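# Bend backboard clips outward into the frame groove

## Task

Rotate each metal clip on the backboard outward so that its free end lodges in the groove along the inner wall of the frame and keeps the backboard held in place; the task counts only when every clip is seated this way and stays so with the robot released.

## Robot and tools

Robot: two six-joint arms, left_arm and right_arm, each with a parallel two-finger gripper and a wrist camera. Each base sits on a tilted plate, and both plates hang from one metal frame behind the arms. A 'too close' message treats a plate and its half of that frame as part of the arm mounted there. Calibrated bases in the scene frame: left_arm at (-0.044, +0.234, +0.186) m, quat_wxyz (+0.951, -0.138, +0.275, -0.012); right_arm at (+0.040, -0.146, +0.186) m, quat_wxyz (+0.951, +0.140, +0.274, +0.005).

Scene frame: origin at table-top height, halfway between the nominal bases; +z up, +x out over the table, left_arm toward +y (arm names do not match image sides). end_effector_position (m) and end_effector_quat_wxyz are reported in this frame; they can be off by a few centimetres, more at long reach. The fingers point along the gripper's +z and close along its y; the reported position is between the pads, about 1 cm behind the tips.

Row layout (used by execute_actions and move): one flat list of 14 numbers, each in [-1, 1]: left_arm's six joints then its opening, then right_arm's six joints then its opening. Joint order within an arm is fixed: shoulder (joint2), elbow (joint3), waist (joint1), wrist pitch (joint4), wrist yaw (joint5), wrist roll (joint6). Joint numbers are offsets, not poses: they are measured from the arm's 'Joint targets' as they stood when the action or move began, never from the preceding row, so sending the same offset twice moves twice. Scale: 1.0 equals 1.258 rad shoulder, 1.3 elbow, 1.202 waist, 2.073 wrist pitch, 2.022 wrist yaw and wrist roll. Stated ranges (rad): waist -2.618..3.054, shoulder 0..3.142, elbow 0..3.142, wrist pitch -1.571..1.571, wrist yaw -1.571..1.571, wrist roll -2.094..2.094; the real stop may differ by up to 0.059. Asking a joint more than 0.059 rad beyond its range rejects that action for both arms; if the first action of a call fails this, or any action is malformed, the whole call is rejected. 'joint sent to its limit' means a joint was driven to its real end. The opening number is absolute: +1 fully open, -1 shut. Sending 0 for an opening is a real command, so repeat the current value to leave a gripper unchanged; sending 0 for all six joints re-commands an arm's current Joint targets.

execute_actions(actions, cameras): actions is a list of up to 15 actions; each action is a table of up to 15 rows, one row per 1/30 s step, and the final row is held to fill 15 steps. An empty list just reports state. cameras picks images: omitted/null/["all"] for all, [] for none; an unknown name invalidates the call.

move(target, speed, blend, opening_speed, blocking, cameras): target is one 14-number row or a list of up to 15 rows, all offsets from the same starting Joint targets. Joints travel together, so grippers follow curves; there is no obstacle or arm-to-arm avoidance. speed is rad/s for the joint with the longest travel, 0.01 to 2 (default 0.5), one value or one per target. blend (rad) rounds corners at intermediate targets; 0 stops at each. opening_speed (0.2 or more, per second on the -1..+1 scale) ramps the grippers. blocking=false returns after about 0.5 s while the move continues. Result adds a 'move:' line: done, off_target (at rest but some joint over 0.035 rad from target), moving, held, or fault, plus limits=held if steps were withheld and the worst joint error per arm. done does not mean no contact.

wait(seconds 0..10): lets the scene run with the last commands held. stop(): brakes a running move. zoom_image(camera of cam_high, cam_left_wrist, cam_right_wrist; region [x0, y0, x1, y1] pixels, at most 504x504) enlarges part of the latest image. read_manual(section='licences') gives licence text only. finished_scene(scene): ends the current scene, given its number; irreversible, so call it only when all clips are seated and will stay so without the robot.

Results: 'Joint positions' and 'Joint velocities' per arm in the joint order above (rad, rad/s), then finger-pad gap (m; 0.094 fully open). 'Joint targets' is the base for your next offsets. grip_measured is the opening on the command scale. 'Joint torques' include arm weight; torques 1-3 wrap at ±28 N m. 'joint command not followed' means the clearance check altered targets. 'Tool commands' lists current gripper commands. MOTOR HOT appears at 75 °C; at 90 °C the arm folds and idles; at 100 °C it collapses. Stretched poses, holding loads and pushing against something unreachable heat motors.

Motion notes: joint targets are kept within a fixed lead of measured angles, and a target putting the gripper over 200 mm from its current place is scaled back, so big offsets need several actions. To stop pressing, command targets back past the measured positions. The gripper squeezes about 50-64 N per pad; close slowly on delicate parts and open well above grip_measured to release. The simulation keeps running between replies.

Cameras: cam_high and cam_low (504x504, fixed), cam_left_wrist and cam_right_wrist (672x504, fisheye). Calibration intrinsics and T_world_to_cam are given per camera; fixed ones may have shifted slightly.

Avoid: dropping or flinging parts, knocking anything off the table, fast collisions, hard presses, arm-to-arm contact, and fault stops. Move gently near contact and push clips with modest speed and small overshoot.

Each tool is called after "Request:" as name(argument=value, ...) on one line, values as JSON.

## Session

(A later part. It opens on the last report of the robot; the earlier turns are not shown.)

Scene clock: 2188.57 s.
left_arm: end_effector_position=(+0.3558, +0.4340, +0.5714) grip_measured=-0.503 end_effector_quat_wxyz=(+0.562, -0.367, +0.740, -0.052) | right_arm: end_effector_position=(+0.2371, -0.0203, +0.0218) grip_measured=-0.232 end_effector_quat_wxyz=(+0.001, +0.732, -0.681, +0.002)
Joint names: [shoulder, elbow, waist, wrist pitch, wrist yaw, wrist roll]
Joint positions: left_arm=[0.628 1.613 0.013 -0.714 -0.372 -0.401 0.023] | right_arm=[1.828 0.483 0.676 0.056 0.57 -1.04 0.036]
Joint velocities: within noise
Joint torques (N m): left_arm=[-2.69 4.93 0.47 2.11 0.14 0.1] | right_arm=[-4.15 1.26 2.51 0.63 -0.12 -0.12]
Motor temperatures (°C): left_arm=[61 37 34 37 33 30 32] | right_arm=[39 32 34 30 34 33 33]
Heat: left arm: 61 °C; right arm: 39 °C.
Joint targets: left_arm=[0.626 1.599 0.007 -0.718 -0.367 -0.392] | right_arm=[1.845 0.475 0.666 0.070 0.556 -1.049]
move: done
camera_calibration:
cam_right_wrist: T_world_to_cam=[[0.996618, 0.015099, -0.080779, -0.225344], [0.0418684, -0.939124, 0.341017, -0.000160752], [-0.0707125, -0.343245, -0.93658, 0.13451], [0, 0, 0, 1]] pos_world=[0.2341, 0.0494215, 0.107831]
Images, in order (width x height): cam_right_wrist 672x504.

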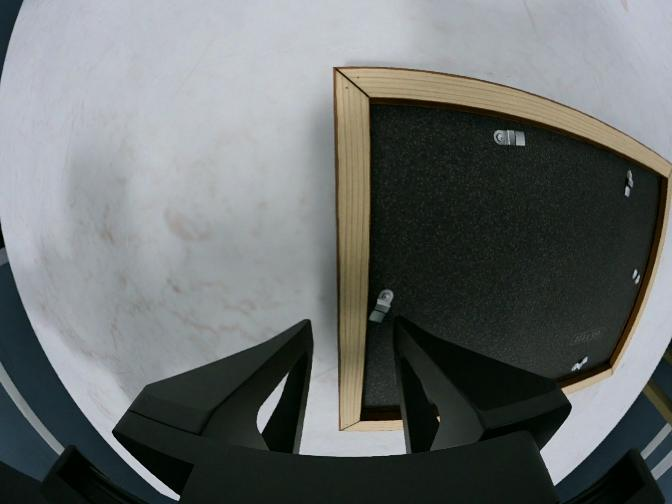

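Request:
move(target=[0,0,0,0,0,0,-0.5,0.0107,0.0258,0.0349,-0.0174,0.0129,0.0163,-0.23], speed=0.2, cameras=["cam_right_wrist"])

Request:
zoom_image(camera="cam_right_wrist", region=[270, 220, 450, 400])

Scene clock: 2237.67 s.
left_arm: end_effector_position=(+0.3558, +0.4340, +0.5714) grip_measured=-0.503 end_effector_quat_wxyz=(+0.562, -0.367, +0.740, -0.052) | right_arm: end_effector_position=(+0.2405, -0.0151, +0.0222) grip_measured=-0.232 end_effector_quat_wxyz=(-0.003, +0.731, -0.683, +0.006)
Joint names: [shoulder, elbow, waist, wrist pitch, wrist yaw, wrist roll]
Joint positions: left_arm=[0.628 1.613 0.013 -0.714 -0.372 -0.401 0.023] | right_arm=[1.84 0.501 0.69 0.054 0.579 -1.025 0.036]
Joint velocities: within noise
Joint torques (N m): left_arm=[-2.78 4.9 0.49 2.11 0.14 0.09] | right_arm=[-4.29 2.8 4.82 0.3 0.01 0.04]
Motor temperatures (°C): left_arm=[57 38 33 39 33 30 31] | right_arm=[37 32 34 31 34 33 32]
Heat: left arm: 57 °C; right arm: 37 °C.
Joint targets: left_arm=[0.626 1.599 0.007 -0.718 -0.367 -0.392] | right_arm=[1.859 0.508 0.708 0.034 0.582 -1.016]
move: done
camera_calibration:
cam_right_wrist: T_world_to_cam=[[0.997494, 0.00977133, -0.0700688, -0.229286], [0.0331494, -0.939517, 0.340894, 0.00652271], [-0.0624998, -0.342362, -0.937487, 0.135012], [0, 0, 0, 1]] pos_world=[0.236934, 0.0545917, 0.108283]
Images, in order (width x height): cam_right_wrist 672x504.

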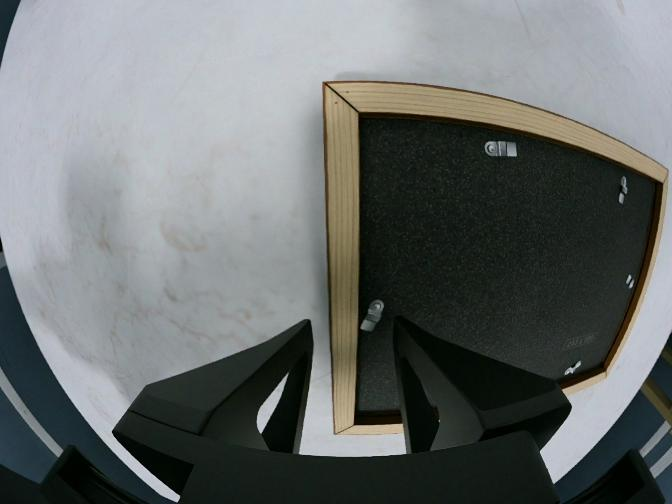

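Scaled by 2.800 from the camera's 672x504 image, which has a finer 960x720 frame.

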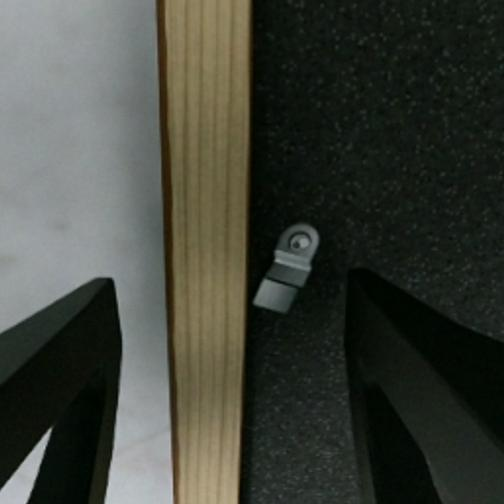

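Request:
move(target=[0,0,0,0,0,0,-0.5,0.0105,-0.0238,-0.0264,0.0299,-0.0054,-0.0113,-0.23], speed=0.15, cameras=["cam_right_wrist"])

Request:
zoom_image(camera="cam_right_wrist", region=[300, 250, 420, 370])

Scene clock: 2258.23 s.
left_arm: end_effector_position=(+0.3558, +0.4340, +0.5714) grip_measured=-0.503 end_effector_quat_wxyz=(+0.562, -0.367, +0.740, -0.052) | right_arm: end_effector_position=(+0.2365, -0.0170, +0.0191) grip_measured=-0.232 end_effector_quat_wxyz=(-0.001, +0.732, -0.682, +0.007)
Joint names: [shoulder, elbow, waist, wrist pitch, wrist yaw, wrist roll]
Joint positions: left_arm=[0.628 1.613 0.013 -0.714 -0.372 -0.401 0.023] | right_arm=[1.854 0.486 0.686 0.082 0.581 -1.03 0.036]
Joint velocities: within noise
Joint torques (N m): left_arm=[-2.77 4.9 0.49 2.11 0.12 0.11] | right_arm=[-4.18 1.13 2.51 0.64 -0.08 -0.11]
Motor temperatures (°C): left_arm=[57 38 33 40 33 30 31] | right_arm=[37 32 35 30 34 33 32]
Heat: left arm: 57 °C; right arm: 37 °C.
Joint targets: left_arm=[0.626 1.599 0.007 -0.718 -0.367 -0.392] | right_arm=[1.872 0.477 0.676 0.096 0.572 -1.039]
move: done
camera_calibration:
cam_right_wrist: T_world_to_cam=[[0.997426, 0.0123104, -0.0706433, -0.225387], [0.0359227, -0.938402, 0.343672, 0.00520853], [-0.0620611, -0.345325, -0.936429, 0.13095], [0, 0, 0, 1]] pos_world=[0.232746, 0.0528825, 0.104913]
Images, in order (width x height): cam_right_wrist 672x504.

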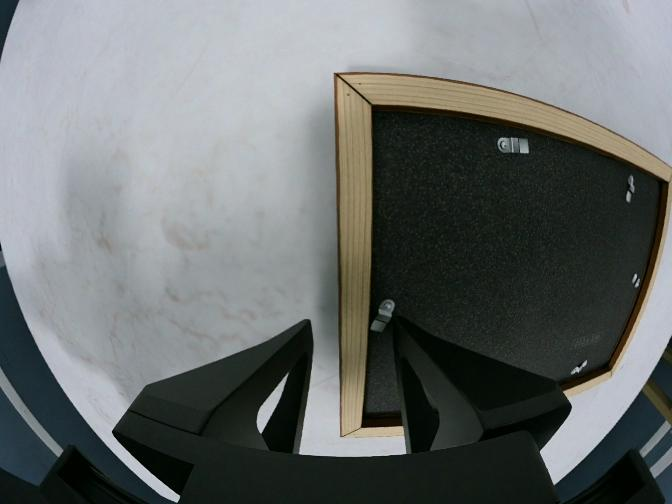

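Scaled by 4.200 from the camera's 672x504 image, which has a finer 960x720 frame.

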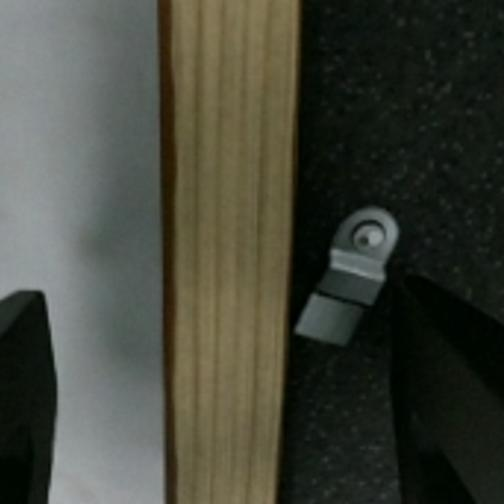

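Request:
move(target=[0,0,0,0,0,0,-0.5,0.0159,0.020,-0.0036,0.0077,-0.0005,-0.0027,-0.18], speed=0.1, cameras=["cam_right_wrist"])

Request:
zoom_image(camera="cam_right_wrist", region=[300, 250, 420, 370])

Scene clock: 2275.67 s.
left_arm: end_effector_position=(+0.3558, +0.4340, +0.5714) grip_measured=-0.503 end_effector_quat_wxyz=(+0.562, -0.367, +0.740, -0.052) | right_arm: end_effector_position=(+0.2380, -0.0144, +0.0167) grip_measured=-0.182 end_effector_quat_wxyz=(-0.003, +0.732, -0.681, +0.007)
Joint names: [shoulder, elbow, waist, wrist pitch, wrist yaw, wrist roll]
Joint positions: left_arm=[0.628 1.613 0.013 -0.714 -0.372 -0.401 0.023] | right_arm=[1.871 0.494 0.686 0.096 0.581 -1.035 0.038]
Joint velocities: within noise
Joint torques (N m): left_arm=[-2.8 4.89 0.49 2.1 0.14 0.1] | right_arm=[-4.01 2.77 2.32 0.6 -0.07 -0.12]
Motor temperatures (°C): left_arm=[56 38 33 41 33 30 31] | right_arm=[37 32 34 31 34 33 32]
Heat: left arm: 56 °C; right arm: 37 °C.
Joint targets: left_arm=[0.626 1.599 0.007 -0.718 -0.367 -0.392] | right_arm=[1.892 0.503 0.672 0.112 0.571 -1.044]
move: done
camera_calibration:
cam_right_wrist: T_world_to_cam=[[0.997644, 0.0139204, -0.0671757, -0.227255], [0.036118, -0.939079, 0.341798, 0.00845199], [-0.0583253, -0.343419, -0.93737, 0.128905], [0, 0, 0, 1]] pos_world=[0.233933, 0.055369, 0.102677]
Images, in order (width x height): cam_right_wrist 672x504.

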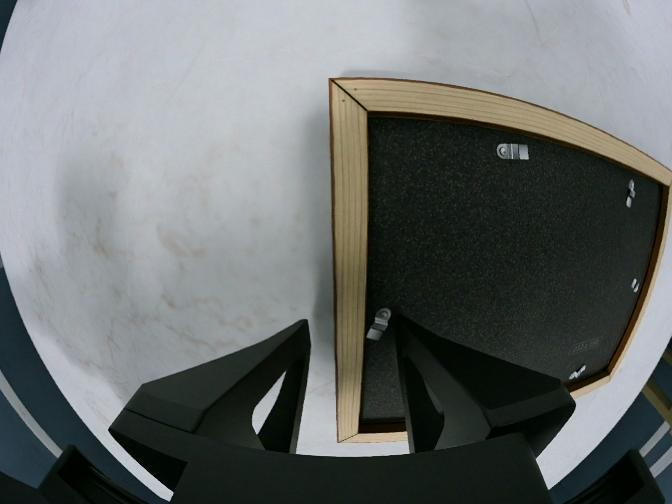

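Scaled by 4.200 from the camera's 672x504 image, which has a finer 960x720 frame.

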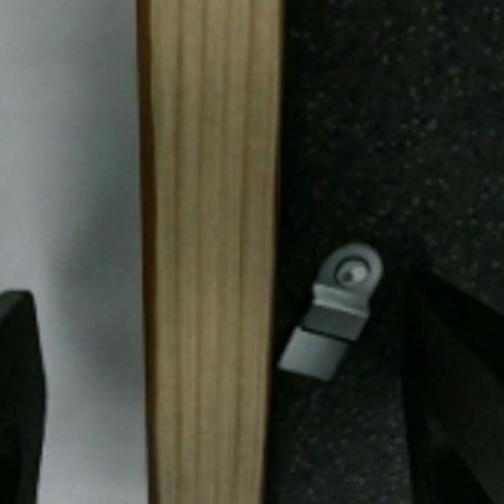

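Request:
move(target=[0,0,0,0,0,0,-0.5,0,-0.0208,-0.0027,0.0034,-0.0005,-0.0037,-0.18], speed=0.1, cameras=["cam_right_wrist"])

Request:
zoom_image(camera="cam_right_wrist", region=[300, 250, 420, 370])

Scene clock: 2290.27 s.
left_arm: end_effector_position=(+0.3558, +0.4340, +0.5714) grip_measured=-0.503 end_effector_quat_wxyz=(+0.562, -0.367, +0.740, -0.052) | right_arm: end_effector_position=(+0.2382, -0.0143, +0.0164) grip_measured=-0.181 end_effector_quat_wxyz=(-0.007, +0.733, -0.680, +0.008)
Joint names: [shoulder, elbow, waist, wrist pitch, wrist yaw, wrist roll]
Joint positions: left_arm=[0.628 1.613 0.013 -0.714 -0.372 -0.401 0.023] | right_arm=[1.871 0.488 0.685 0.111 0.581 -1.043 0.038]
Joint velocities: within noise
Joint torques (N m): left_arm=[-2.78 4.89 0.49 2.11 0.13 0.1] | right_arm=[-3.93 0.9 2.04 0.49 -0.07 -0.12]
Motor temperatures (°C): left_arm=[56 38 33 41 33 30 31] | right_arm=[37 32 34 31 34 33 32]
Heat: left arm: 56 °C; right arm: 37 °C.
Joint targets: left_arm=[0.626 1.599 0.007 -0.718 -0.367 -0.392] | right_arm=[1.892 0.476 0.669 0.119 0.570 -1.052]
move: done
camera_calibration:
cam_right_wrist: T_world_to_cam=[[0.997983, 0.0164454, -0.0613071, -0.227564], [0.0362894, -0.940262, 0.338512, 0.00857551], [-0.0520777, -0.340054, -0.938963, 0.12724], [0, 0, 0, 1]] pos_world=[0.23342, 0.0550742, 0.10262]
Images, in order (width x height): cam_right_wrist 672x504.

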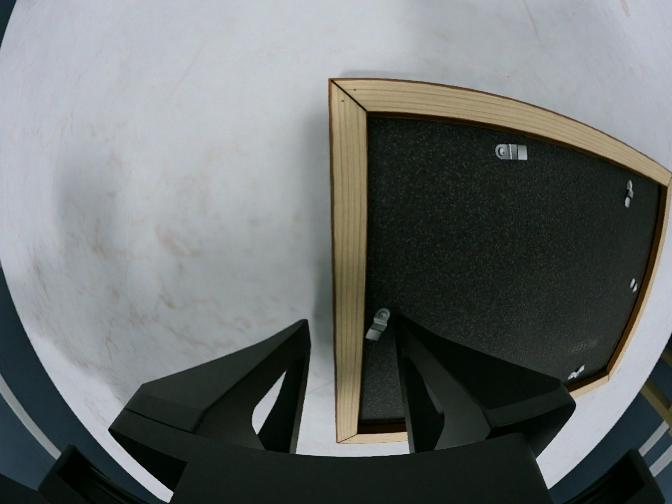

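Scaled by 4.200 from the camera's 672x504 image, which has a finer 960x720 frame.

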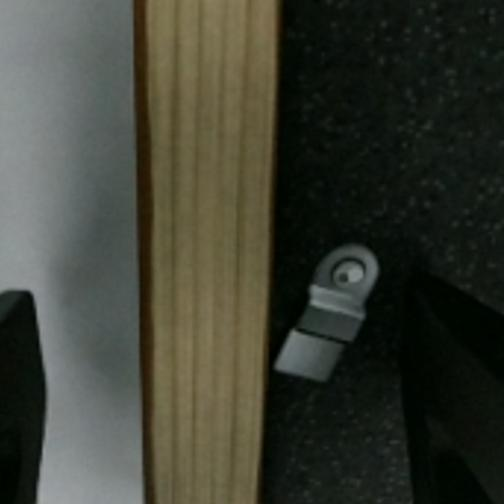

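Request:
move(target=[0,0,0,0,0,0,-0.5,-0.003,-0.0048,-0.0065,0.001,-0.001,-0.002,-0.18], speed=0.1, cameras=[])

Request:
zoom_image(camera="cam_low", region=[100, 240, 240, 340])

Scene clock: 2297.80 s.
left_arm: end_effector_position=(+0.3558, +0.4340, +0.5714) grip_measured=-0.503 end_effector_quat_wxyz=(+0.562, -0.367, +0.740, -0.052) | right_arm: end_effector_position=(+0.2380, -0.0147, +0.0162) grip_measured=-0.181 end_effector_quat_wxyz=(-0.008, +0.733, -0.680, +0.009)
Joint names: [shoulder, elbow, waist, wrist pitch, wrist yaw, wrist roll]
Joint positions: left_arm=[0.628 1.613 0.013 -0.714 -0.372 -0.401 0.023] | right_arm=[1.871 0.483 0.684 0.12 0.581 -1.047 0.038]
Joint velocities: within noise
Joint torques (N m): left_arm=[-2.74 4.92 0.47 2.1 0.14 0.1] | right_arm=[-4.26 0.73 1.68 0.5 -0.1 -0.11]
Motor temperatures (°C): left_arm=[56 38 33 42 33 30 31] | right_arm=[37 31 34 31 34 33 32]
Heat: left arm: 56 °C; right arm: 37 °C.
Joint targets: left_arm=[0.626 1.599 0.007 -0.718 -0.367 -0.392] | right_arm=[1.888 0.470 0.661 0.121 0.567 -1.056]
move: done
No camera images: "cameras" was empty.

This scene's latest camera images include none from cam_low. They are from: cam_right_wrist. cam_low's image comes with the result of a call that names it in "cameras".

Request:
move(target=[0,0,0,0,0,0,-0.5,-0.0401,0.0277,0.0025,-0.0294,-0.0054,0.0148,-0.18], speed=0.1, cameras=["cam_right_wrist"])

Request:
zoom_image(camera="cam_right_wrist", region=[300, 250, 420, 370])

Scene clock: 2320.13 s.
left_arm: end_effector_position=(+0.3558, +0.4340, +0.5714) grip_measured=-0.503 end_effector_quat_wxyz=(+0.562, -0.367, +0.740, -0.052) | right_arm: end_effector_position=(+0.2408, -0.0157, +0.0182) grip_measured=-0.181 end_effector_quat_wxyz=(-0.004, +0.728, -0.686, +0.003)
Joint names: [shoulder, elbow, waist, wrist pitch, wrist yaw, wrist roll]
Joint positions: left_arm=[0.628 1.613 0.013 -0.714 -0.372 -0.401 0.023] | right_arm=[1.853 0.498 0.674 0.08 0.57 -1.034 0.038]
Joint velocities: within noise
Joint torques (N m): left_arm=[-2.77 4.88 0.5 2.1 0.15 0.1] | right_arm=[-7.58 2.65 2.44 0.3 -0.13 0.06]
Motor temperatures (°C): left_arm=[55 38 33 42 33 30 31] | right_arm=[38 31 34 31 34 33 32]
Heat: left arm: 55 °C; right arm: 38 °C.
Joint targets: left_arm=[0.626 1.599 0.007 -0.718 -0.367 -0.392] | right_arm=[1.838 0.506 0.664 0.060 0.557 -1.026]
move: done
camera_calibration:
cam_right_wrist: T_world_to_cam=[[0.997388, 0.00132864, -0.0722228, -0.229963], [0.0256122, -0.941377, 0.336383, 0.00922245], [-0.067542, -0.337354, -0.938952, 0.132325], [0, 0, 0, 1]] pos_world=[0.238064, 0.0536277, 0.104536]
Images, in order (width x height): cam_right_wrist 672x504.

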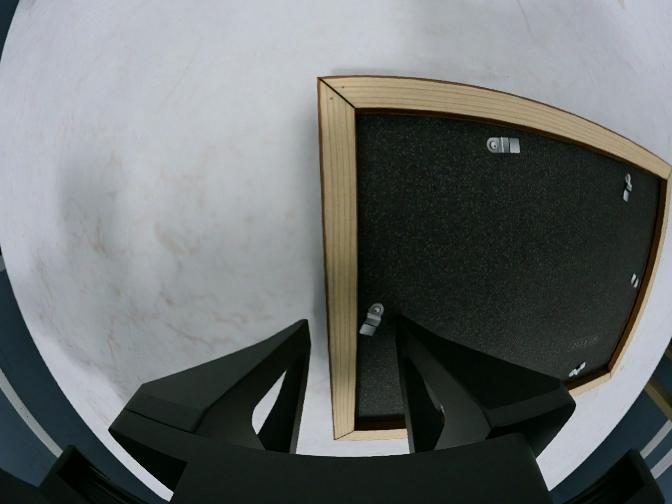

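Scaled by 4.200 from the camera's 672x504 image, which has a finer 960x720 frame.

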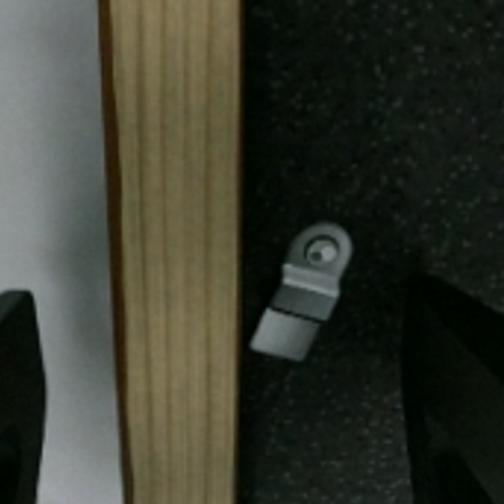

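Request:
move(target=[[0,0,0,0,0,0,-0.5,0,-0.0246,-0.0033,0.0151,0.0015,-0.0104,-0.18],[0,0,0,0,0,0,-0.5,0.0358,-0.0246,-0.0033,0.0251,0.0015,-0.0104,-0.18]], speed=0.1, cameras=["cam_right_wrist"])

Request:
zoom_image(camera="cam_right_wrist", region=[300, 250, 420, 370])

Scene clock: 2330.87 s.
left_arm: end_effector_position=(+0.3558, +0.4340, +0.5714) grip_measured=-0.503 end_effector_quat_wxyz=(+0.562, -0.367, +0.740, -0.052) | right_arm: end_effector_position=(+0.2364, -0.0193, +0.0168) grip_measured=-0.181 end_effector_quat_wxyz=(+0.000, +0.729, -0.685, +0.004)
Joint names: [shoulder, elbow, waist, wrist pitch, wrist yaw, wrist roll]
Joint positions: left_arm=[0.628 1.613 0.013 -0.714 -0.372 -0.401 0.023] | right_arm=[1.856 0.482 0.67 0.093 0.571 -1.038 0.038]
Joint velocities: within noise
Joint torques (N m): left_arm=[-2.8 4.92 0.46 2.11 0.13 0.11] | right_arm=[-3.49 1.22 2.45 0.62 -0.08 -0.1]
Motor temperatures (°C): left_arm=[55 38 33 43 33 30 31] | right_arm=[39 31 34 31 34 33 32]
Heat: left arm: 55 °C; right arm: 39 °C.
Joint targets: left_arm=[0.626 1.599 0.007 -0.718 -0.367 -0.392] | right_arm=[1.883 0.474 0.660 0.112 0.560 -1.047]
move: done
camera_calibration:
cam_right_wrist: T_world_to_cam=[[0.997035, 0.00469648, -0.0768116, -0.225434], [0.0307198, -0.939448, 0.341311, 0.00516451], [-0.0705575, -0.342658, -0.936807, 0.130119], [0, 0, 0, 1]] pos_world=[0.233787, 0.050497, 0.102818]
Images, in order (width x height): cam_right_wrist 672x504.

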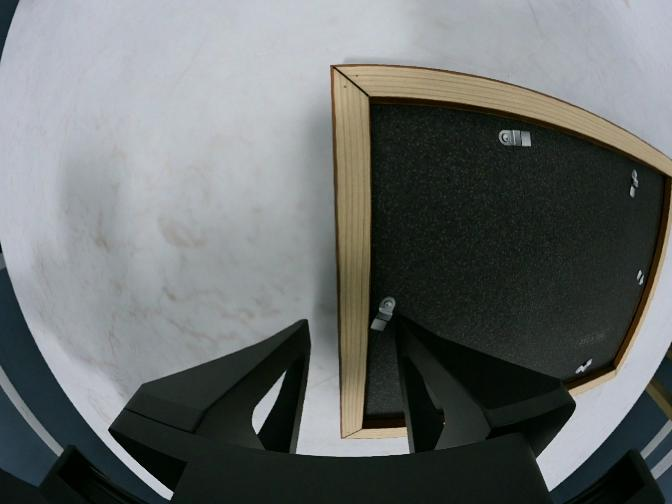

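Scaled by 4.200 from the camera's 672x504 image, which has a finer 960x720 frame.

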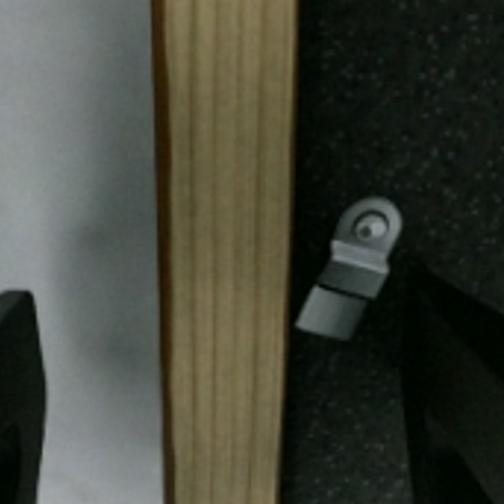

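Request:
move(target=[0,0,0,0,0,0,-0.5,0.004,0.021,0.0288,-0.002,0.010,0.0125,-0.18], speed=0.1, cameras=["cam_right_wrist"])

Request:
zoom_image(camera="cam_right_wrist", region=[300, 250, 420, 370])

Scene clock: 2343.53 s.
left_arm: end_effector_position=(+0.3558, +0.4340, +0.5714) grip_measured=-0.503 end_effector_quat_wxyz=(+0.562, -0.367, +0.740, -0.052) | right_arm: end_effector_position=(+0.2387, -0.0167, +0.0167) grip_measured=-0.181 end_effector_quat_wxyz=(-0.002, +0.728, -0.685, +0.009)
Joint names: [shoulder, elbow, waist, wrist pitch, wrist yaw, wrist roll]
Joint positions: left_arm=[0.628 1.613 0.013 -0.714 -0.372 -0.401 0.023] | right_arm=[1.866 0.492 0.68 0.094 0.582 -1.03 0.038]
Joint velocities: within noise
Joint torques (N m): left_arm=[-2.77 4.88 0.53 2.1 0.14 0.1] | right_arm=[-3.89 2.82 4.4 0.58 0.02 0.09]
Motor temperatures (°C): left_arm=[55 38 33 43 33 30 31] | right_arm=[37 31 34 31 34 33 32]
Heat: left arm: 55 °C; right arm: 37 °C.
Joint targets: left_arm=[0.626 1.599 0.007 -0.718 -0.367 -0.392] | right_arm=[1.888 0.501 0.695 0.108 0.580 -1.021]
move: done
camera_calibration:
cam_right_wrist: T_world_to_cam=[[0.997754, 0.00313133, -0.066916, -0.228047], [0.0261276, -0.937987, 0.345684, 0.00856747], [-0.0616839, -0.346656, -0.935962, 0.12887], [0, 0, 0, 1]] pos_world=[0.235261, 0.0534238, 0.102396]
Images, in order (width x height): cam_right_wrist 672x504.

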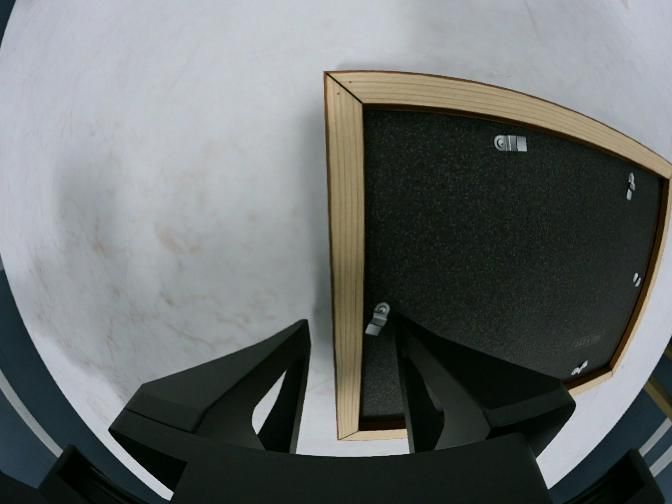

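Scaled by 4.200 from the camera's 672x504 image, which has a finer 960x720 frame.

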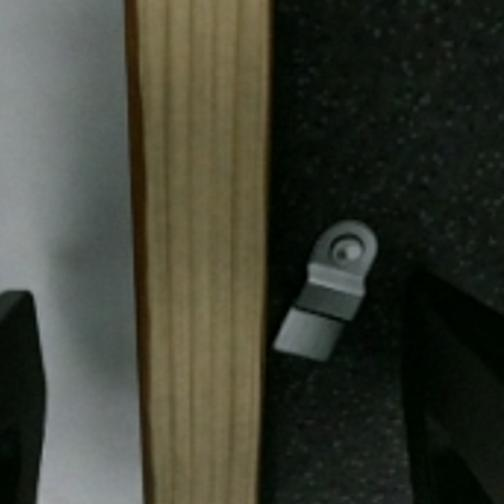

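Request:
move(target=[0,0,0,0,0,0,-0.5,0,0,0,0,0,0,-0.55], opening_speed=0.2, cameras=["cam_right_wrist"])

Request:
zoom_image(camera="cam_right_wrist", region=[300, 250, 420, 370])

Scene clock: 2354.20 s.
left_arm: end_effector_position=(+0.3558, +0.4340, +0.5714) grip_measured=-0.503 end_effector_quat_wxyz=(+0.562, -0.367, +0.740, -0.052) | right_arm: end_effector_position=(+0.2410, -0.0159, +0.0168) grip_measured=-0.547 end_effector_quat_wxyz=(-0.006, +0.725, -0.689, +0.011)
Joint names: [shoulder, elbow, waist, wrist pitch, wrist yaw, wrist roll]
Joint positions: left_arm=[0.628 1.613 0.013 -0.714 -0.372 -0.401 0.023] | right_arm=[1.866 0.492 0.68 0.105 0.586 -1.026 0.021]
Joint velocities: within noise
Joint torques (N m): left_arm=[-2.78 4.89 0.46 2.09 0.13 0.1] | right_arm=[-3.82 2.85 4.56 0.53 -0.02 0.01]
Motor temperatures (°C): left_arm=[55 38 33 43 33 30 31] | right_arm=[37 31 34 31 34 33 32]
Heat: left arm: 55 °C; right arm: 37 °C.
Joint targets: left_arm=[0.626 1.599 0.007 -0.718 -0.367 -0.392] | right_arm=[1.888 0.501 0.695 0.108 0.580 -1.022]
move: done
camera_calibration:
cam_right_wrist: T_world_to_cam=[[0.998332, -0.00669135, -0.0573466, -0.230813], [0.0134632, -0.938899, 0.34393, 0.0122719], [-0.056144, -0.344129, -0.937242, 0.128038], [0, 0, 0, 1]] pos_world=[0.237451, 0.0540391, 0.102546]
Images, in order (width x height): cam_right_wrist 672x504.

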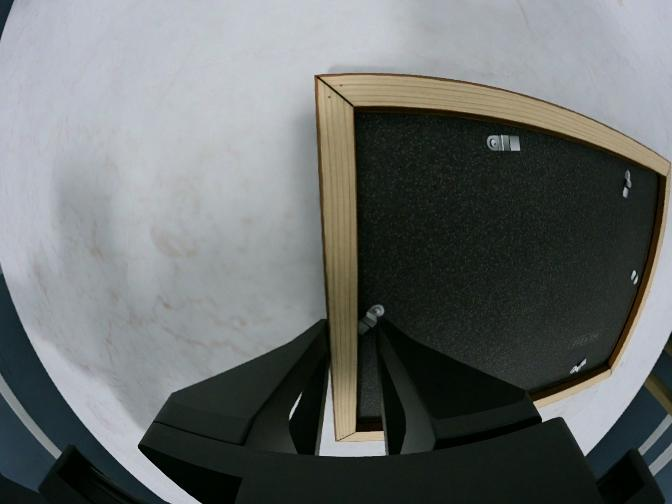

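Scaled by 4.200 from the camera's 672x504 image, which has a finer 960x720 frame.

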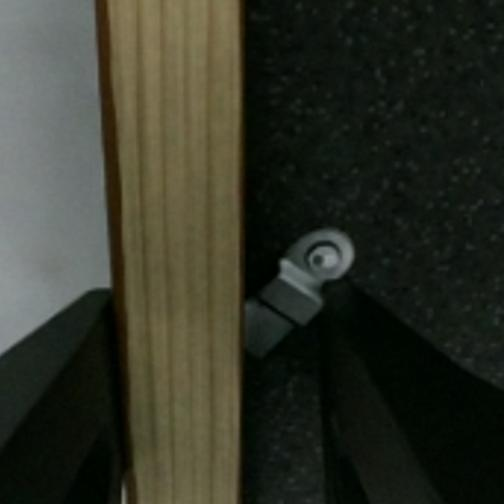

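Request:
move(target=[0,0,0,0,0,0,-0.5,0,0,0,0,0,0,-0.72], opening_speed=0.2, cameras=["cam_right_wrist"])

Request:
zoom_image(camera="cam_right_wrist", region=[300, 250, 420, 370])

Scene clock: 2361.03 s.
left_arm: end_effector_position=(+0.3558, +0.4340, +0.5714) grip_measured=-0.503 end_effector_quat_wxyz=(+0.562, -0.367, +0.740, -0.052) | right_arm: end_effector_position=(+0.2380, -0.0161, +0.0170) grip_measured=-0.717 end_effector_quat_wxyz=(-0.002, +0.728, -0.686, +0.007)
Joint names: [shoulder, elbow, waist, wrist pitch, wrist yaw, wrist roll]
Joint positions: left_arm=[0.628 1.613 0.013 -0.714 -0.372 -0.401 0.023] | right_arm=[1.866 0.492 0.682 0.092 0.581 -1.025 0.013]
Joint velocities: within noise
Joint torques (N m): left_arm=[-2.77 4.88 0.47 2.11 0.13 0.1] | right_arm=[-3.96 2.81 4.18 0.61 0 0.05]
Motor temperatures (°C): left_arm=[55 38 33 43 33 30 31] | right_arm=[37 31 35 31 34 33 32]
Heat: left arm: 55 °C; right arm: 37 °C.
Joint targets: left_arm=[0.626 1.599 0.007 -0.718 -0.367 -0.392] | right_arm=[1.888 0.501 0.695 0.108 0.580 -1.022]
move: done
camera_calibration:
cam_right_wrist: T_world_to_cam=[[0.99764, 0.000819855, -0.0686616, -0.227339], [0.0244355, -0.938712, 0.343834, 0.00949014], [-0.0641716, -0.344701, -0.936517, 0.129924], [0, 0, 0, 1]] pos_world=[0.234908, 0.0538797, 0.102803]
Images, in order (width x height): cam_right_wrist 672x504.

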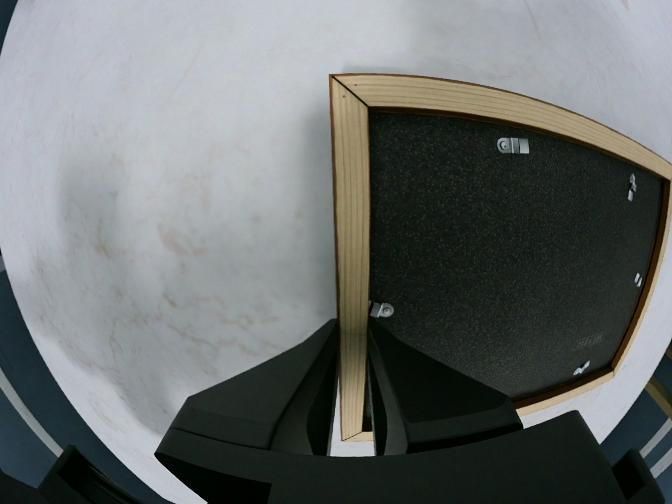

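Scaled by 4.200 from the camera's 672x504 image, which has a finer 960x720 frame.

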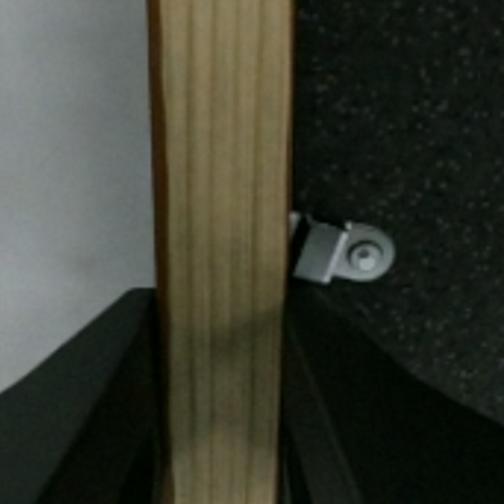

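Request:
move(target=[0,0,0,0,0,0,-0.5,0,0,0,0,0,0,-0.5], opening_speed=0.4, cameras=["cam_right_wrist"])

Request:
zoom_image(camera="cam_right_wrist", region=[330, 270, 410, 350])

Scene clock: 2370.03 s.
left_arm: end_effector_position=(+0.3558, +0.4340, +0.5714) grip_measured=-0.503 end_effector_quat_wxyz=(+0.562, -0.367, +0.740, -0.052) | right_arm: end_effector_position=(+0.2384, -0.0158, +0.0170) grip_measured=-0.502 end_effector_quat_wxyz=(-0.003, +0.727, -0.686, +0.008)
Joint names: [shoulder, elbow, waist, wrist pitch, wrist yaw, wrist roll]
Joint positions: left_arm=[0.628 1.613 0.013 -0.714 -0.372 -0.401 0.023] | right_arm=[1.866 0.492 0.682 0.094 0.581 -1.025 0.023]
Joint velocities: within noise
Joint torques (N m): left_arm=[-2.78 4.92 0.5 2.1 0.15 0.1] | right_arm=[-3.81 2.71 4.27 0.64 0.01 0]
Motor temperatures (°C): left_arm=[54 38 33 44 33 30 30] | right_arm=[37 31 35 31 34 33 32]
Heat: left arm: 54 °C; right arm: 37 °C.
Joint targets: left_arm=[0.626 1.599 0.007 -0.718 -0.367 -0.392] | right_arm=[1.888 0.501 0.695 0.108 0.580 -1.022]
move: done
camera_calibration:
cam_right_wrist: T_world_to_cam=[[0.997747, -0.000331527, -0.0670815, -0.227822], [0.0227377, -0.939121, 0.342835, 0.0101621], [-0.0631113, -0.343588, -0.936998, 0.129825], [0, 0, 0, 1]] pos_world=[0.235271, 0.0540741, 0.102879]
Images, in order (width x height): cam_right_wrist 672x504.

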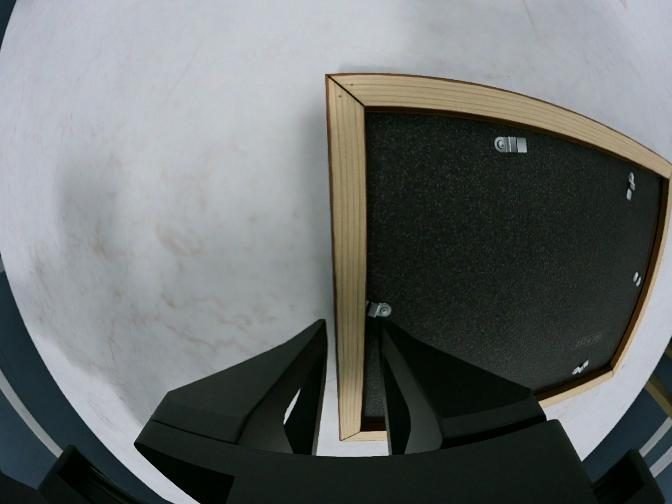

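Scaled by 6.300 from the camera's 672x504 image, which has a finer 960x720 frame.

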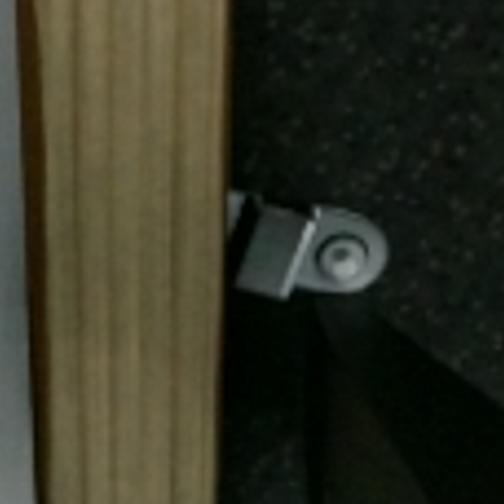

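Request:
move(target=[[0,0,0,0,0,0,-0.5,-0.111,-0.003,0.0574,-0.0844,0.0114,0.0361,-0.2],[0,0,0,0,0,0,-0.5,-0.3021,0.0854,-0.28,-0.1563,-0.0678,0.6123,-0.2]], speed=[0.4,0.7], blend=0.05, cameras=["cam_right_wrist"])

Request:
zoom_image(camera="cam_right_wrist", region=[180, 230, 380, 430])

Scene clock: 2445.27 s.
left_arm: end_effector_position=(+0.3558, +0.4340, +0.5714) grip_measured=-0.503 end_effector_quat_wxyz=(+0.562, -0.367, +0.740, -0.052) | right_arm: end_effector_position=(+0.3140, -0.0872, +0.0465) grip_measured=-0.202 end_effector_quat_wxyz=(+0.000, -0.032, +1.000, +0.002)
Joint names: [shoulder, elbow, waist, wrist pitch, wrist yaw, wrist roll]
Joint positions: left_arm=[0.628 1.613 0.013 -0.714 -0.372 -0.401 0.023] | right_arm=[1.525 0.6 0.366 -0.198 0.45 0.208 0.038]
Joint velocities: within noise
Joint torques (N m): left_arm=[-2.77 4.9 0.47 2.1 0.13 0.11] | right_arm=[-8.09 4.42 1.63 0.27 -0.04 0.1]
Motor temperatures (°C): left_arm=[53 38 33 45 33 30 30] | right_arm=[37 31 35 31 34 33 32]
Heat: left arm: 53 °C; right arm: 37 °C.
Joint targets: left_arm=[0.626 1.599 0.007 -0.718 -0.367 -0.392] | right_arm=[1.508 0.613 0.358 -0.216 0.443 0.216]
move: done
camera_calibration:
cam_right_wrist: T_world_to_cam=[[0.00553628, -0.996303, -0.0857288, -0.0757533], [-0.941058, -0.0341853, 0.336514, 0.313082], [-0.338201, 0.0788127, -0.937768, 0.26098], [0, 0, 0, 1]] pos_world=[0.383311, -0.085339, 0.132888]
Images, in order (width x height): cam_right_wrist 672x504.

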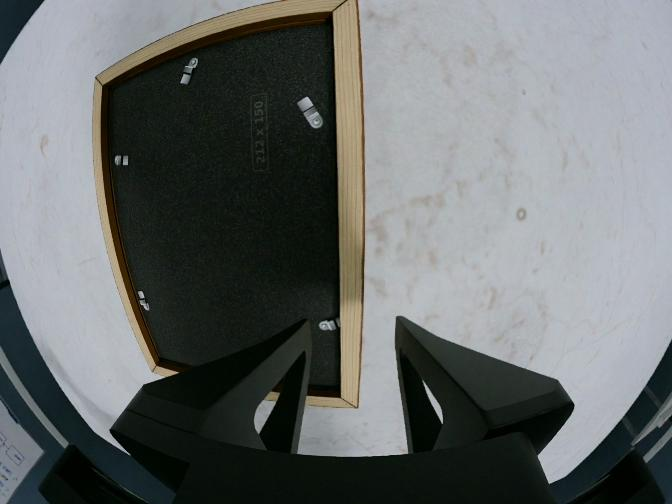

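Scaled by 2.520 from the camera's 672x504 image, which has a finer 960x720 frame.

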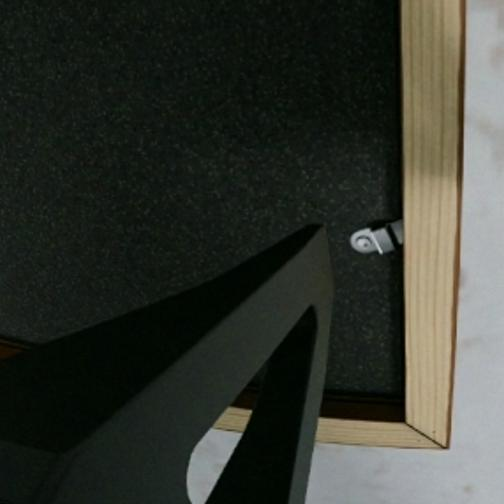

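Request:
move(target=[0,0,0,0,0,0,-0.5,0.1208,-0.0285,-0.0341,0.0844,-0.0082,-0.0302,-0.2], speed=0.25, cameras=["cam_right_wrist"])

Request:
zoom_image(camera="cam_right_wrist", region=[280, 240, 400, 360])

Scene clock: 2512.27 s.
left_arm: end_effector_position=(+0.3558, +0.4340, +0.5714) grip_measured=-0.503 end_effector_quat_wxyz=(+0.562, -0.367, +0.740, -0.052) | right_arm: end_effector_position=(+0.3084, -0.0861, +0.0189) grip_measured=-0.202 end_effector_quat_wxyz=(-0.004, -0.035, +0.999, +0.001)
Joint names: [shoulder, elbow, waist, wrist pitch, wrist yaw, wrist roll]
Joint positions: left_arm=[0.628 1.613 0.013 -0.714 -0.372 -0.401 0.023] | right_arm=[1.642 0.584 0.326 -0.057 0.433 0.164 0.038]
Joint velocities: within noise
Joint torques (N m): left_arm=[-2.77 4.89 0.49 2.11 0.12 0.1] | right_arm=[-5.07 2.06 1.7 0.59 -0.05 -0.17]
Motor temperatures (°C): left_arm=[52 37 32 46 33 30 30] | right_arm=[38 32 34 31 34 33 31]
Heat: left arm: 52 °C; right arm: 38 °C.
Joint targets: left_arm=[0.626 1.599 0.007 -0.718 -0.367 -0.392] | right_arm=[1.660 0.575 0.317 -0.041 0.426 0.156]
move: done
camera_calibration:
cam_right_wrist: T_world_to_cam=[[0.0127809, -0.996478, -0.0828719, -0.0792608], [-0.937795, -0.040703, 0.344795, 0.315468], [-0.346954, 0.0733101, -0.935013, 0.235289], [0, 0, 0, 1]] pos_world=[0.378492, -0.0833901, 0.104658]
Images, in order (width x height): cam_right_wrist 672x504.

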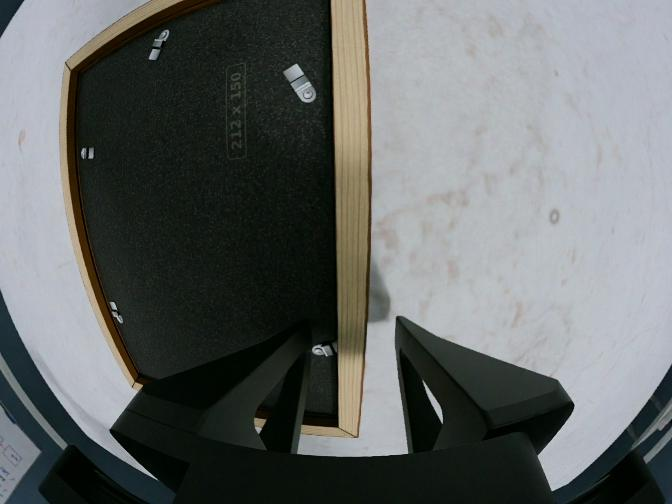

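Scaled by 4.200 from the camera's 672x504 image, which has a finer 960x720 frame.

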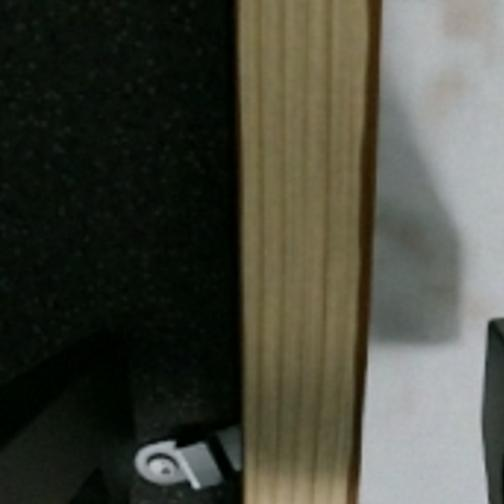

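Request:
move(target=[[0,0,0,0,0,0,-0.5,0.002,0.0251,-0.003,-0.006,-0.0005,-0.002,-0.1],[0,0,0,0,0,0,-0.5,0.0135,0.0251,-0.0067,0.0043,-0.002,-0.0044,-0.1]], speed=0.12, cameras=["cam_right_wrist"])

Request:
zoom_image(camera="cam_right_wrist", region=[280, 280, 400, 400])

Scene clock: 2536.23 s.
left_arm: end_effector_position=(+0.3558, +0.4340, +0.5714) grip_measured=-0.503 end_effector_quat_wxyz=(+0.562, -0.367, +0.740, -0.052) | right_arm: end_effector_position=(+0.3126, -0.0857, +0.0167) grip_measured=-0.102 end_effector_quat_wxyz=(-0.003, -0.036, +0.999, +0.002)
Joint names: [shoulder, elbow, waist, wrist pitch, wrist yaw, wrist roll]
Joint positions: left_arm=[0.628 1.613 0.013 -0.714 -0.372 -0.401 0.023] | right_arm=[1.655 0.598 0.319 -0.052 0.428 0.155 0.042]
Joint velocities: within noise
Joint torques (N m): left_arm=[-2.81 4.89 0.5 2.11 0.14 0.11] | right_arm=[-5.03 3.56 1.58 0.64 -0.08 -0.12]
Motor temperatures (°C): left_arm=[51 37 32 47 33 30 30] | right_arm=[37 32 34 31 34 33 31]
Heat: left arm: 51 °C; right arm: 37 °C.
Joint targets: left_arm=[0.626 1.599 0.007 -0.718 -0.367 -0.392] | right_arm=[1.677 0.608 0.309 -0.032 0.422 0.147]
move: done
camera_calibration:
cam_right_wrist: T_world_to_cam=[[0.0139818, -0.996281, -0.0850174, -0.0793984], [-0.938629, -0.0423841, 0.342315, 0.320342], [-0.344646, 0.0750135, -0.935731, 0.234044], [0, 0, 0, 1]] pos_world=[0.382455, -0.0830822, 0.102594]
Images, in order (width x height): cam_right_wrist 672x504.

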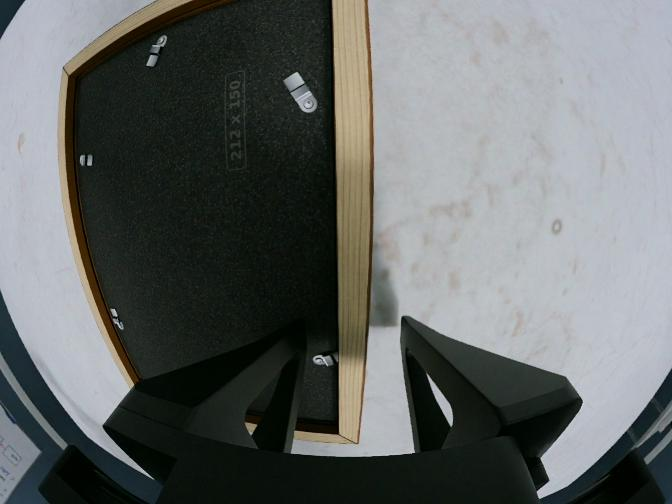

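Scaled by 4.200 from the camera's 672x504 image, which has a finer 960x720 frame.

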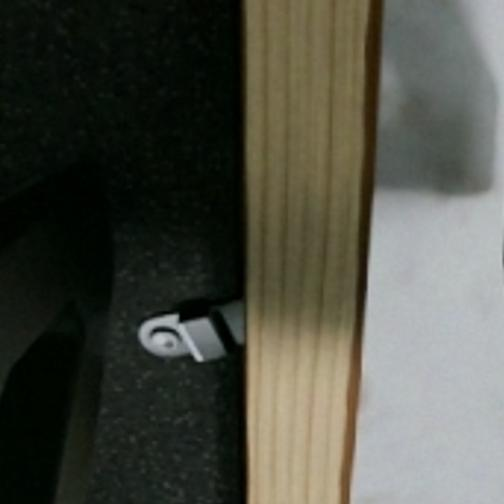

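Request:
move(target=[[0,0,0,0,0,0,-0.5,0,-0.0215,0,0.0015,0,0,-0.1]], speed=0.12, cameras=[])

Scene clock: 2543.93 s.
left_arm: end_effector_position=(+0.3558, +0.4340, +0.5714) grip_measured=-0.503 end_effector_quat_wxyz=(+0.562, -0.367, +0.740, -0.052) | right_arm: end_effector_position=(+0.3124, -0.0856, +0.0165) grip_measured=-0.102 end_effector_quat_wxyz=(-0.002, -0.036, +0.999, +0.002)
Joint names: [shoulder, elbow, waist, wrist pitch, wrist yaw, wrist roll]
Joint positions: left_arm=[0.628 1.613 0.013 -0.714 -0.372 -0.401 0.023] | right_arm=[1.655 0.595 0.319 -0.047 0.428 0.154 0.042]
Joint velocities: within noise
Joint torques (N m): left_arm=[-2.77 4.89 0.5 2.1 0.13 0.1] | right_arm=[-4.94 1.37 1.65 0.61 -0.09 -0.13]
Motor temperatures (°C): left_arm=[51 37 32 47 33 30 30] | right_arm=[37 32 34 31 34 33 31]
Heat: left arm: 51 °C; right arm: 37 °C.
Joint targets: left_arm=[0.626 1.599 0.007 -0.718 -0.367 -0.392] | right_arm=[1.677 0.580 0.309 -0.029 0.422 0.146]
move: done
No camera images: "cameras" was empty.

Request:
move(target=[[0,0,0,0,0,0,-0.5,0,-0.004,0.001,0.0015,0,0.0005,-0.1]], speed=0.12, cameras=[])

Request:
move(target=[0,0,0,0,0,0,-0.5,0,0,0,0,0,0,-0.6], opening_speed=0.3, cameras=["cam_right_wrist"])

Request:
zoom_image(camera="cam_right_wrist", region=[280, 280, 400, 400])

Scene clock: 2552.33 s.
left_arm: end_effector_position=(+0.3558, +0.4340, +0.5714) grip_measured=-0.503 end_effector_quat_wxyz=(+0.562, -0.367, +0.740, -0.052) | right_arm: end_effector_position=(+0.3122, -0.0855, +0.0163) grip_measured=-0.102 end_effector_quat_wxyz=(-0.001, -0.036, +0.999, +0.002)
Joint names: [shoulder, elbow, waist, wrist pitch, wrist yaw, wrist roll]
Joint positions: left_arm=[0.628 1.613 0.013 -0.714 -0.372 -0.401 0.023] | right_arm=[1.655 0.592 0.319 -0.043 0.428 0.154 0.042]
Joint velocities: within noise
Joint torques (N m): left_arm=[-2.8 4.89 0.49 2.11 0.14 0.1] | right_arm=[-5.05 1.17 1.55 0.57 -0.05 -0.09]
Motor temperatures (°C): left_arm=[51 37 32 47 33 30 30] | right_arm=[37 31 34 31 34 33 31]
Heat: left arm: 51 °C; right arm: 37 °C.
Joint targets: left_arm=[0.626 1.599 0.007 -0.718 -0.367 -0.392] | right_arm=[1.677 0.575 0.310 -0.026 0.422 0.147]
move: done
No camera images: "cameras" was empty.

Scene clock: 2554.20 s.
left_arm: end_effector_position=(+0.3558, +0.4340, +0.5714) grip_measured=-0.503 end_effector_quat_wxyz=(+0.562, -0.367, +0.740, -0.052) | right_arm: end_effector_position=(+0.3117, -0.0833, +0.0162) grip_measured=-0.597 end_effector_quat_wxyz=(-0.001, -0.035, +0.999, +0.009)
Joint names: [shoulder, elbow, waist, wrist pitch, wrist yaw, wrist roll]
Joint positions: left_arm=[0.628 1.613 0.013 -0.714 -0.372 -0.401 0.023] | right_arm=[1.655 0.589 0.319 -0.036 0.415 0.154 0.019]
Joint velocities: within noise
Joint torques (N m): left_arm=[-2.77 4.9 0.46 2.1 0.13 0.1] | right_arm=[-4.94 1.59 1.73 0.58 0.05 -0.06]
Motor temperatures (°C): left_arm=[51 37 32 47 33 30 30] | right_arm=[37 31 34 31 34 33 31]
Heat: left arm: 51 °C; right arm: 37 °C.
Joint targets: left_arm=[0.626 1.599 0.007 -0.718 -0.367 -0.392] | right_arm=[1.677 0.575 0.310 -0.026 0.422 0.147]
move: done
camera_calibration:
cam_right_wrist: T_world_to_cam=[[0.0118869, -0.995007, -0.0990932, -0.0760488], [-0.94005, -0.0448988, 0.338069, 0.320062], [-0.34083, 0.089134, -0.93589, 0.233106], [0, 0, 0, 1]] pos_world=[0.381227, -0.0820763, 0.102423]
Images, in order (width x height): cam_right_wrist 672x504.

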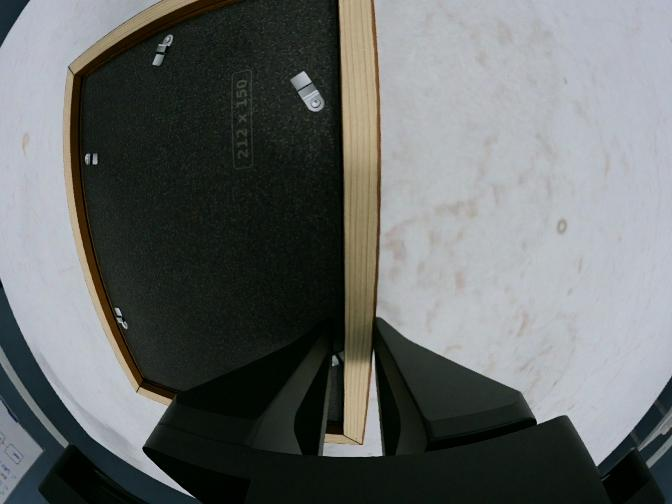

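Scaled by 4.200 from the camera's 672x504 image, which has a finer 960x720 frame.

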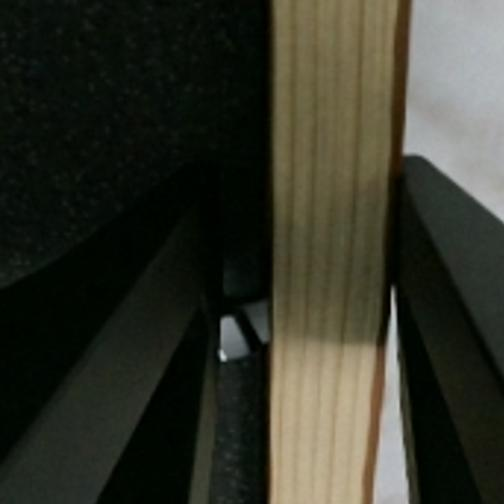

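Request:
move(target=[0,0,0,0,0,0,-0.5,0,0,0,0,0,0,-0.72], opening_speed=0.2, cameras=["cam_right_wrist"])

Request:
zoom_image(camera="cam_right_wrist", region=[280, 280, 400, 400])

Scene clock: 2559.77 s.
left_arm: end_effector_position=(+0.3558, +0.4340, +0.5714) grip_measured=-0.503 end_effector_quat_wxyz=(+0.562, -0.367, +0.740, -0.052) | right_arm: end_effector_position=(+0.3119, -0.0858, +0.0164) grip_measured=-0.716 end_effector_quat_wxyz=(+0.000, -0.035, +0.999, +0.002)
Joint names: [shoulder, elbow, waist, wrist pitch, wrist yaw, wrist roll]
Joint positions: left_arm=[0.628 1.613 0.013 -0.714 -0.372 -0.401 0.023] | right_arm=[1.654 0.589 0.319 -0.039 0.429 0.154 0.013]
Joint velocities: within noise
Joint torques (N m): left_arm=[-2.81 4.89 0.47 2.11 0.12 0.1] | right_arm=[-4.74 1.57 1.54 0.56 -0.04 -0.11]
Motor temperatures (°C): left_arm=[51 37 32 47 33 30 30] | right_arm=[37 31 33 31 34 33 31]
Heat: left arm: 51 °C; right arm: 37 °C.
Joint targets: left_arm=[0.626 1.599 0.007 -0.718 -0.367 -0.392] | right_arm=[1.677 0.575 0.310 -0.026 0.422 0.147]
move: done
camera_calibration:
cam_right_wrist: T_world_to_cam=[[0.0127928, -0.996236, -0.0857329, -0.0791374], [-0.940448, -0.0411155, 0.337442, 0.320473], [-0.339696, 0.0763106, -0.937434, 0.232127], [0, 0, 0, 1]] pos_world=[0.381253, -0.0833768, 0.102678]
Images, in order (width x height): cam_right_wrist 672x504.

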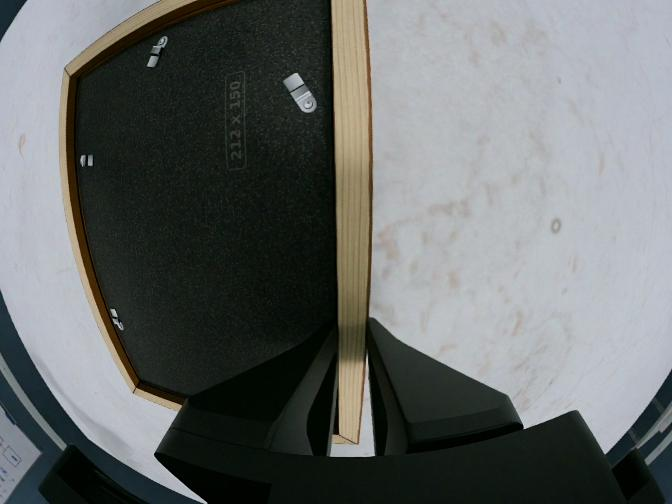

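Scaled by 4.200 from the camera's 672x504 image, which has a finer 960x720 frame.

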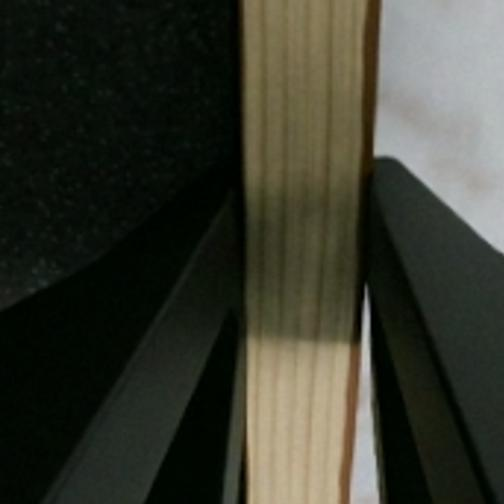

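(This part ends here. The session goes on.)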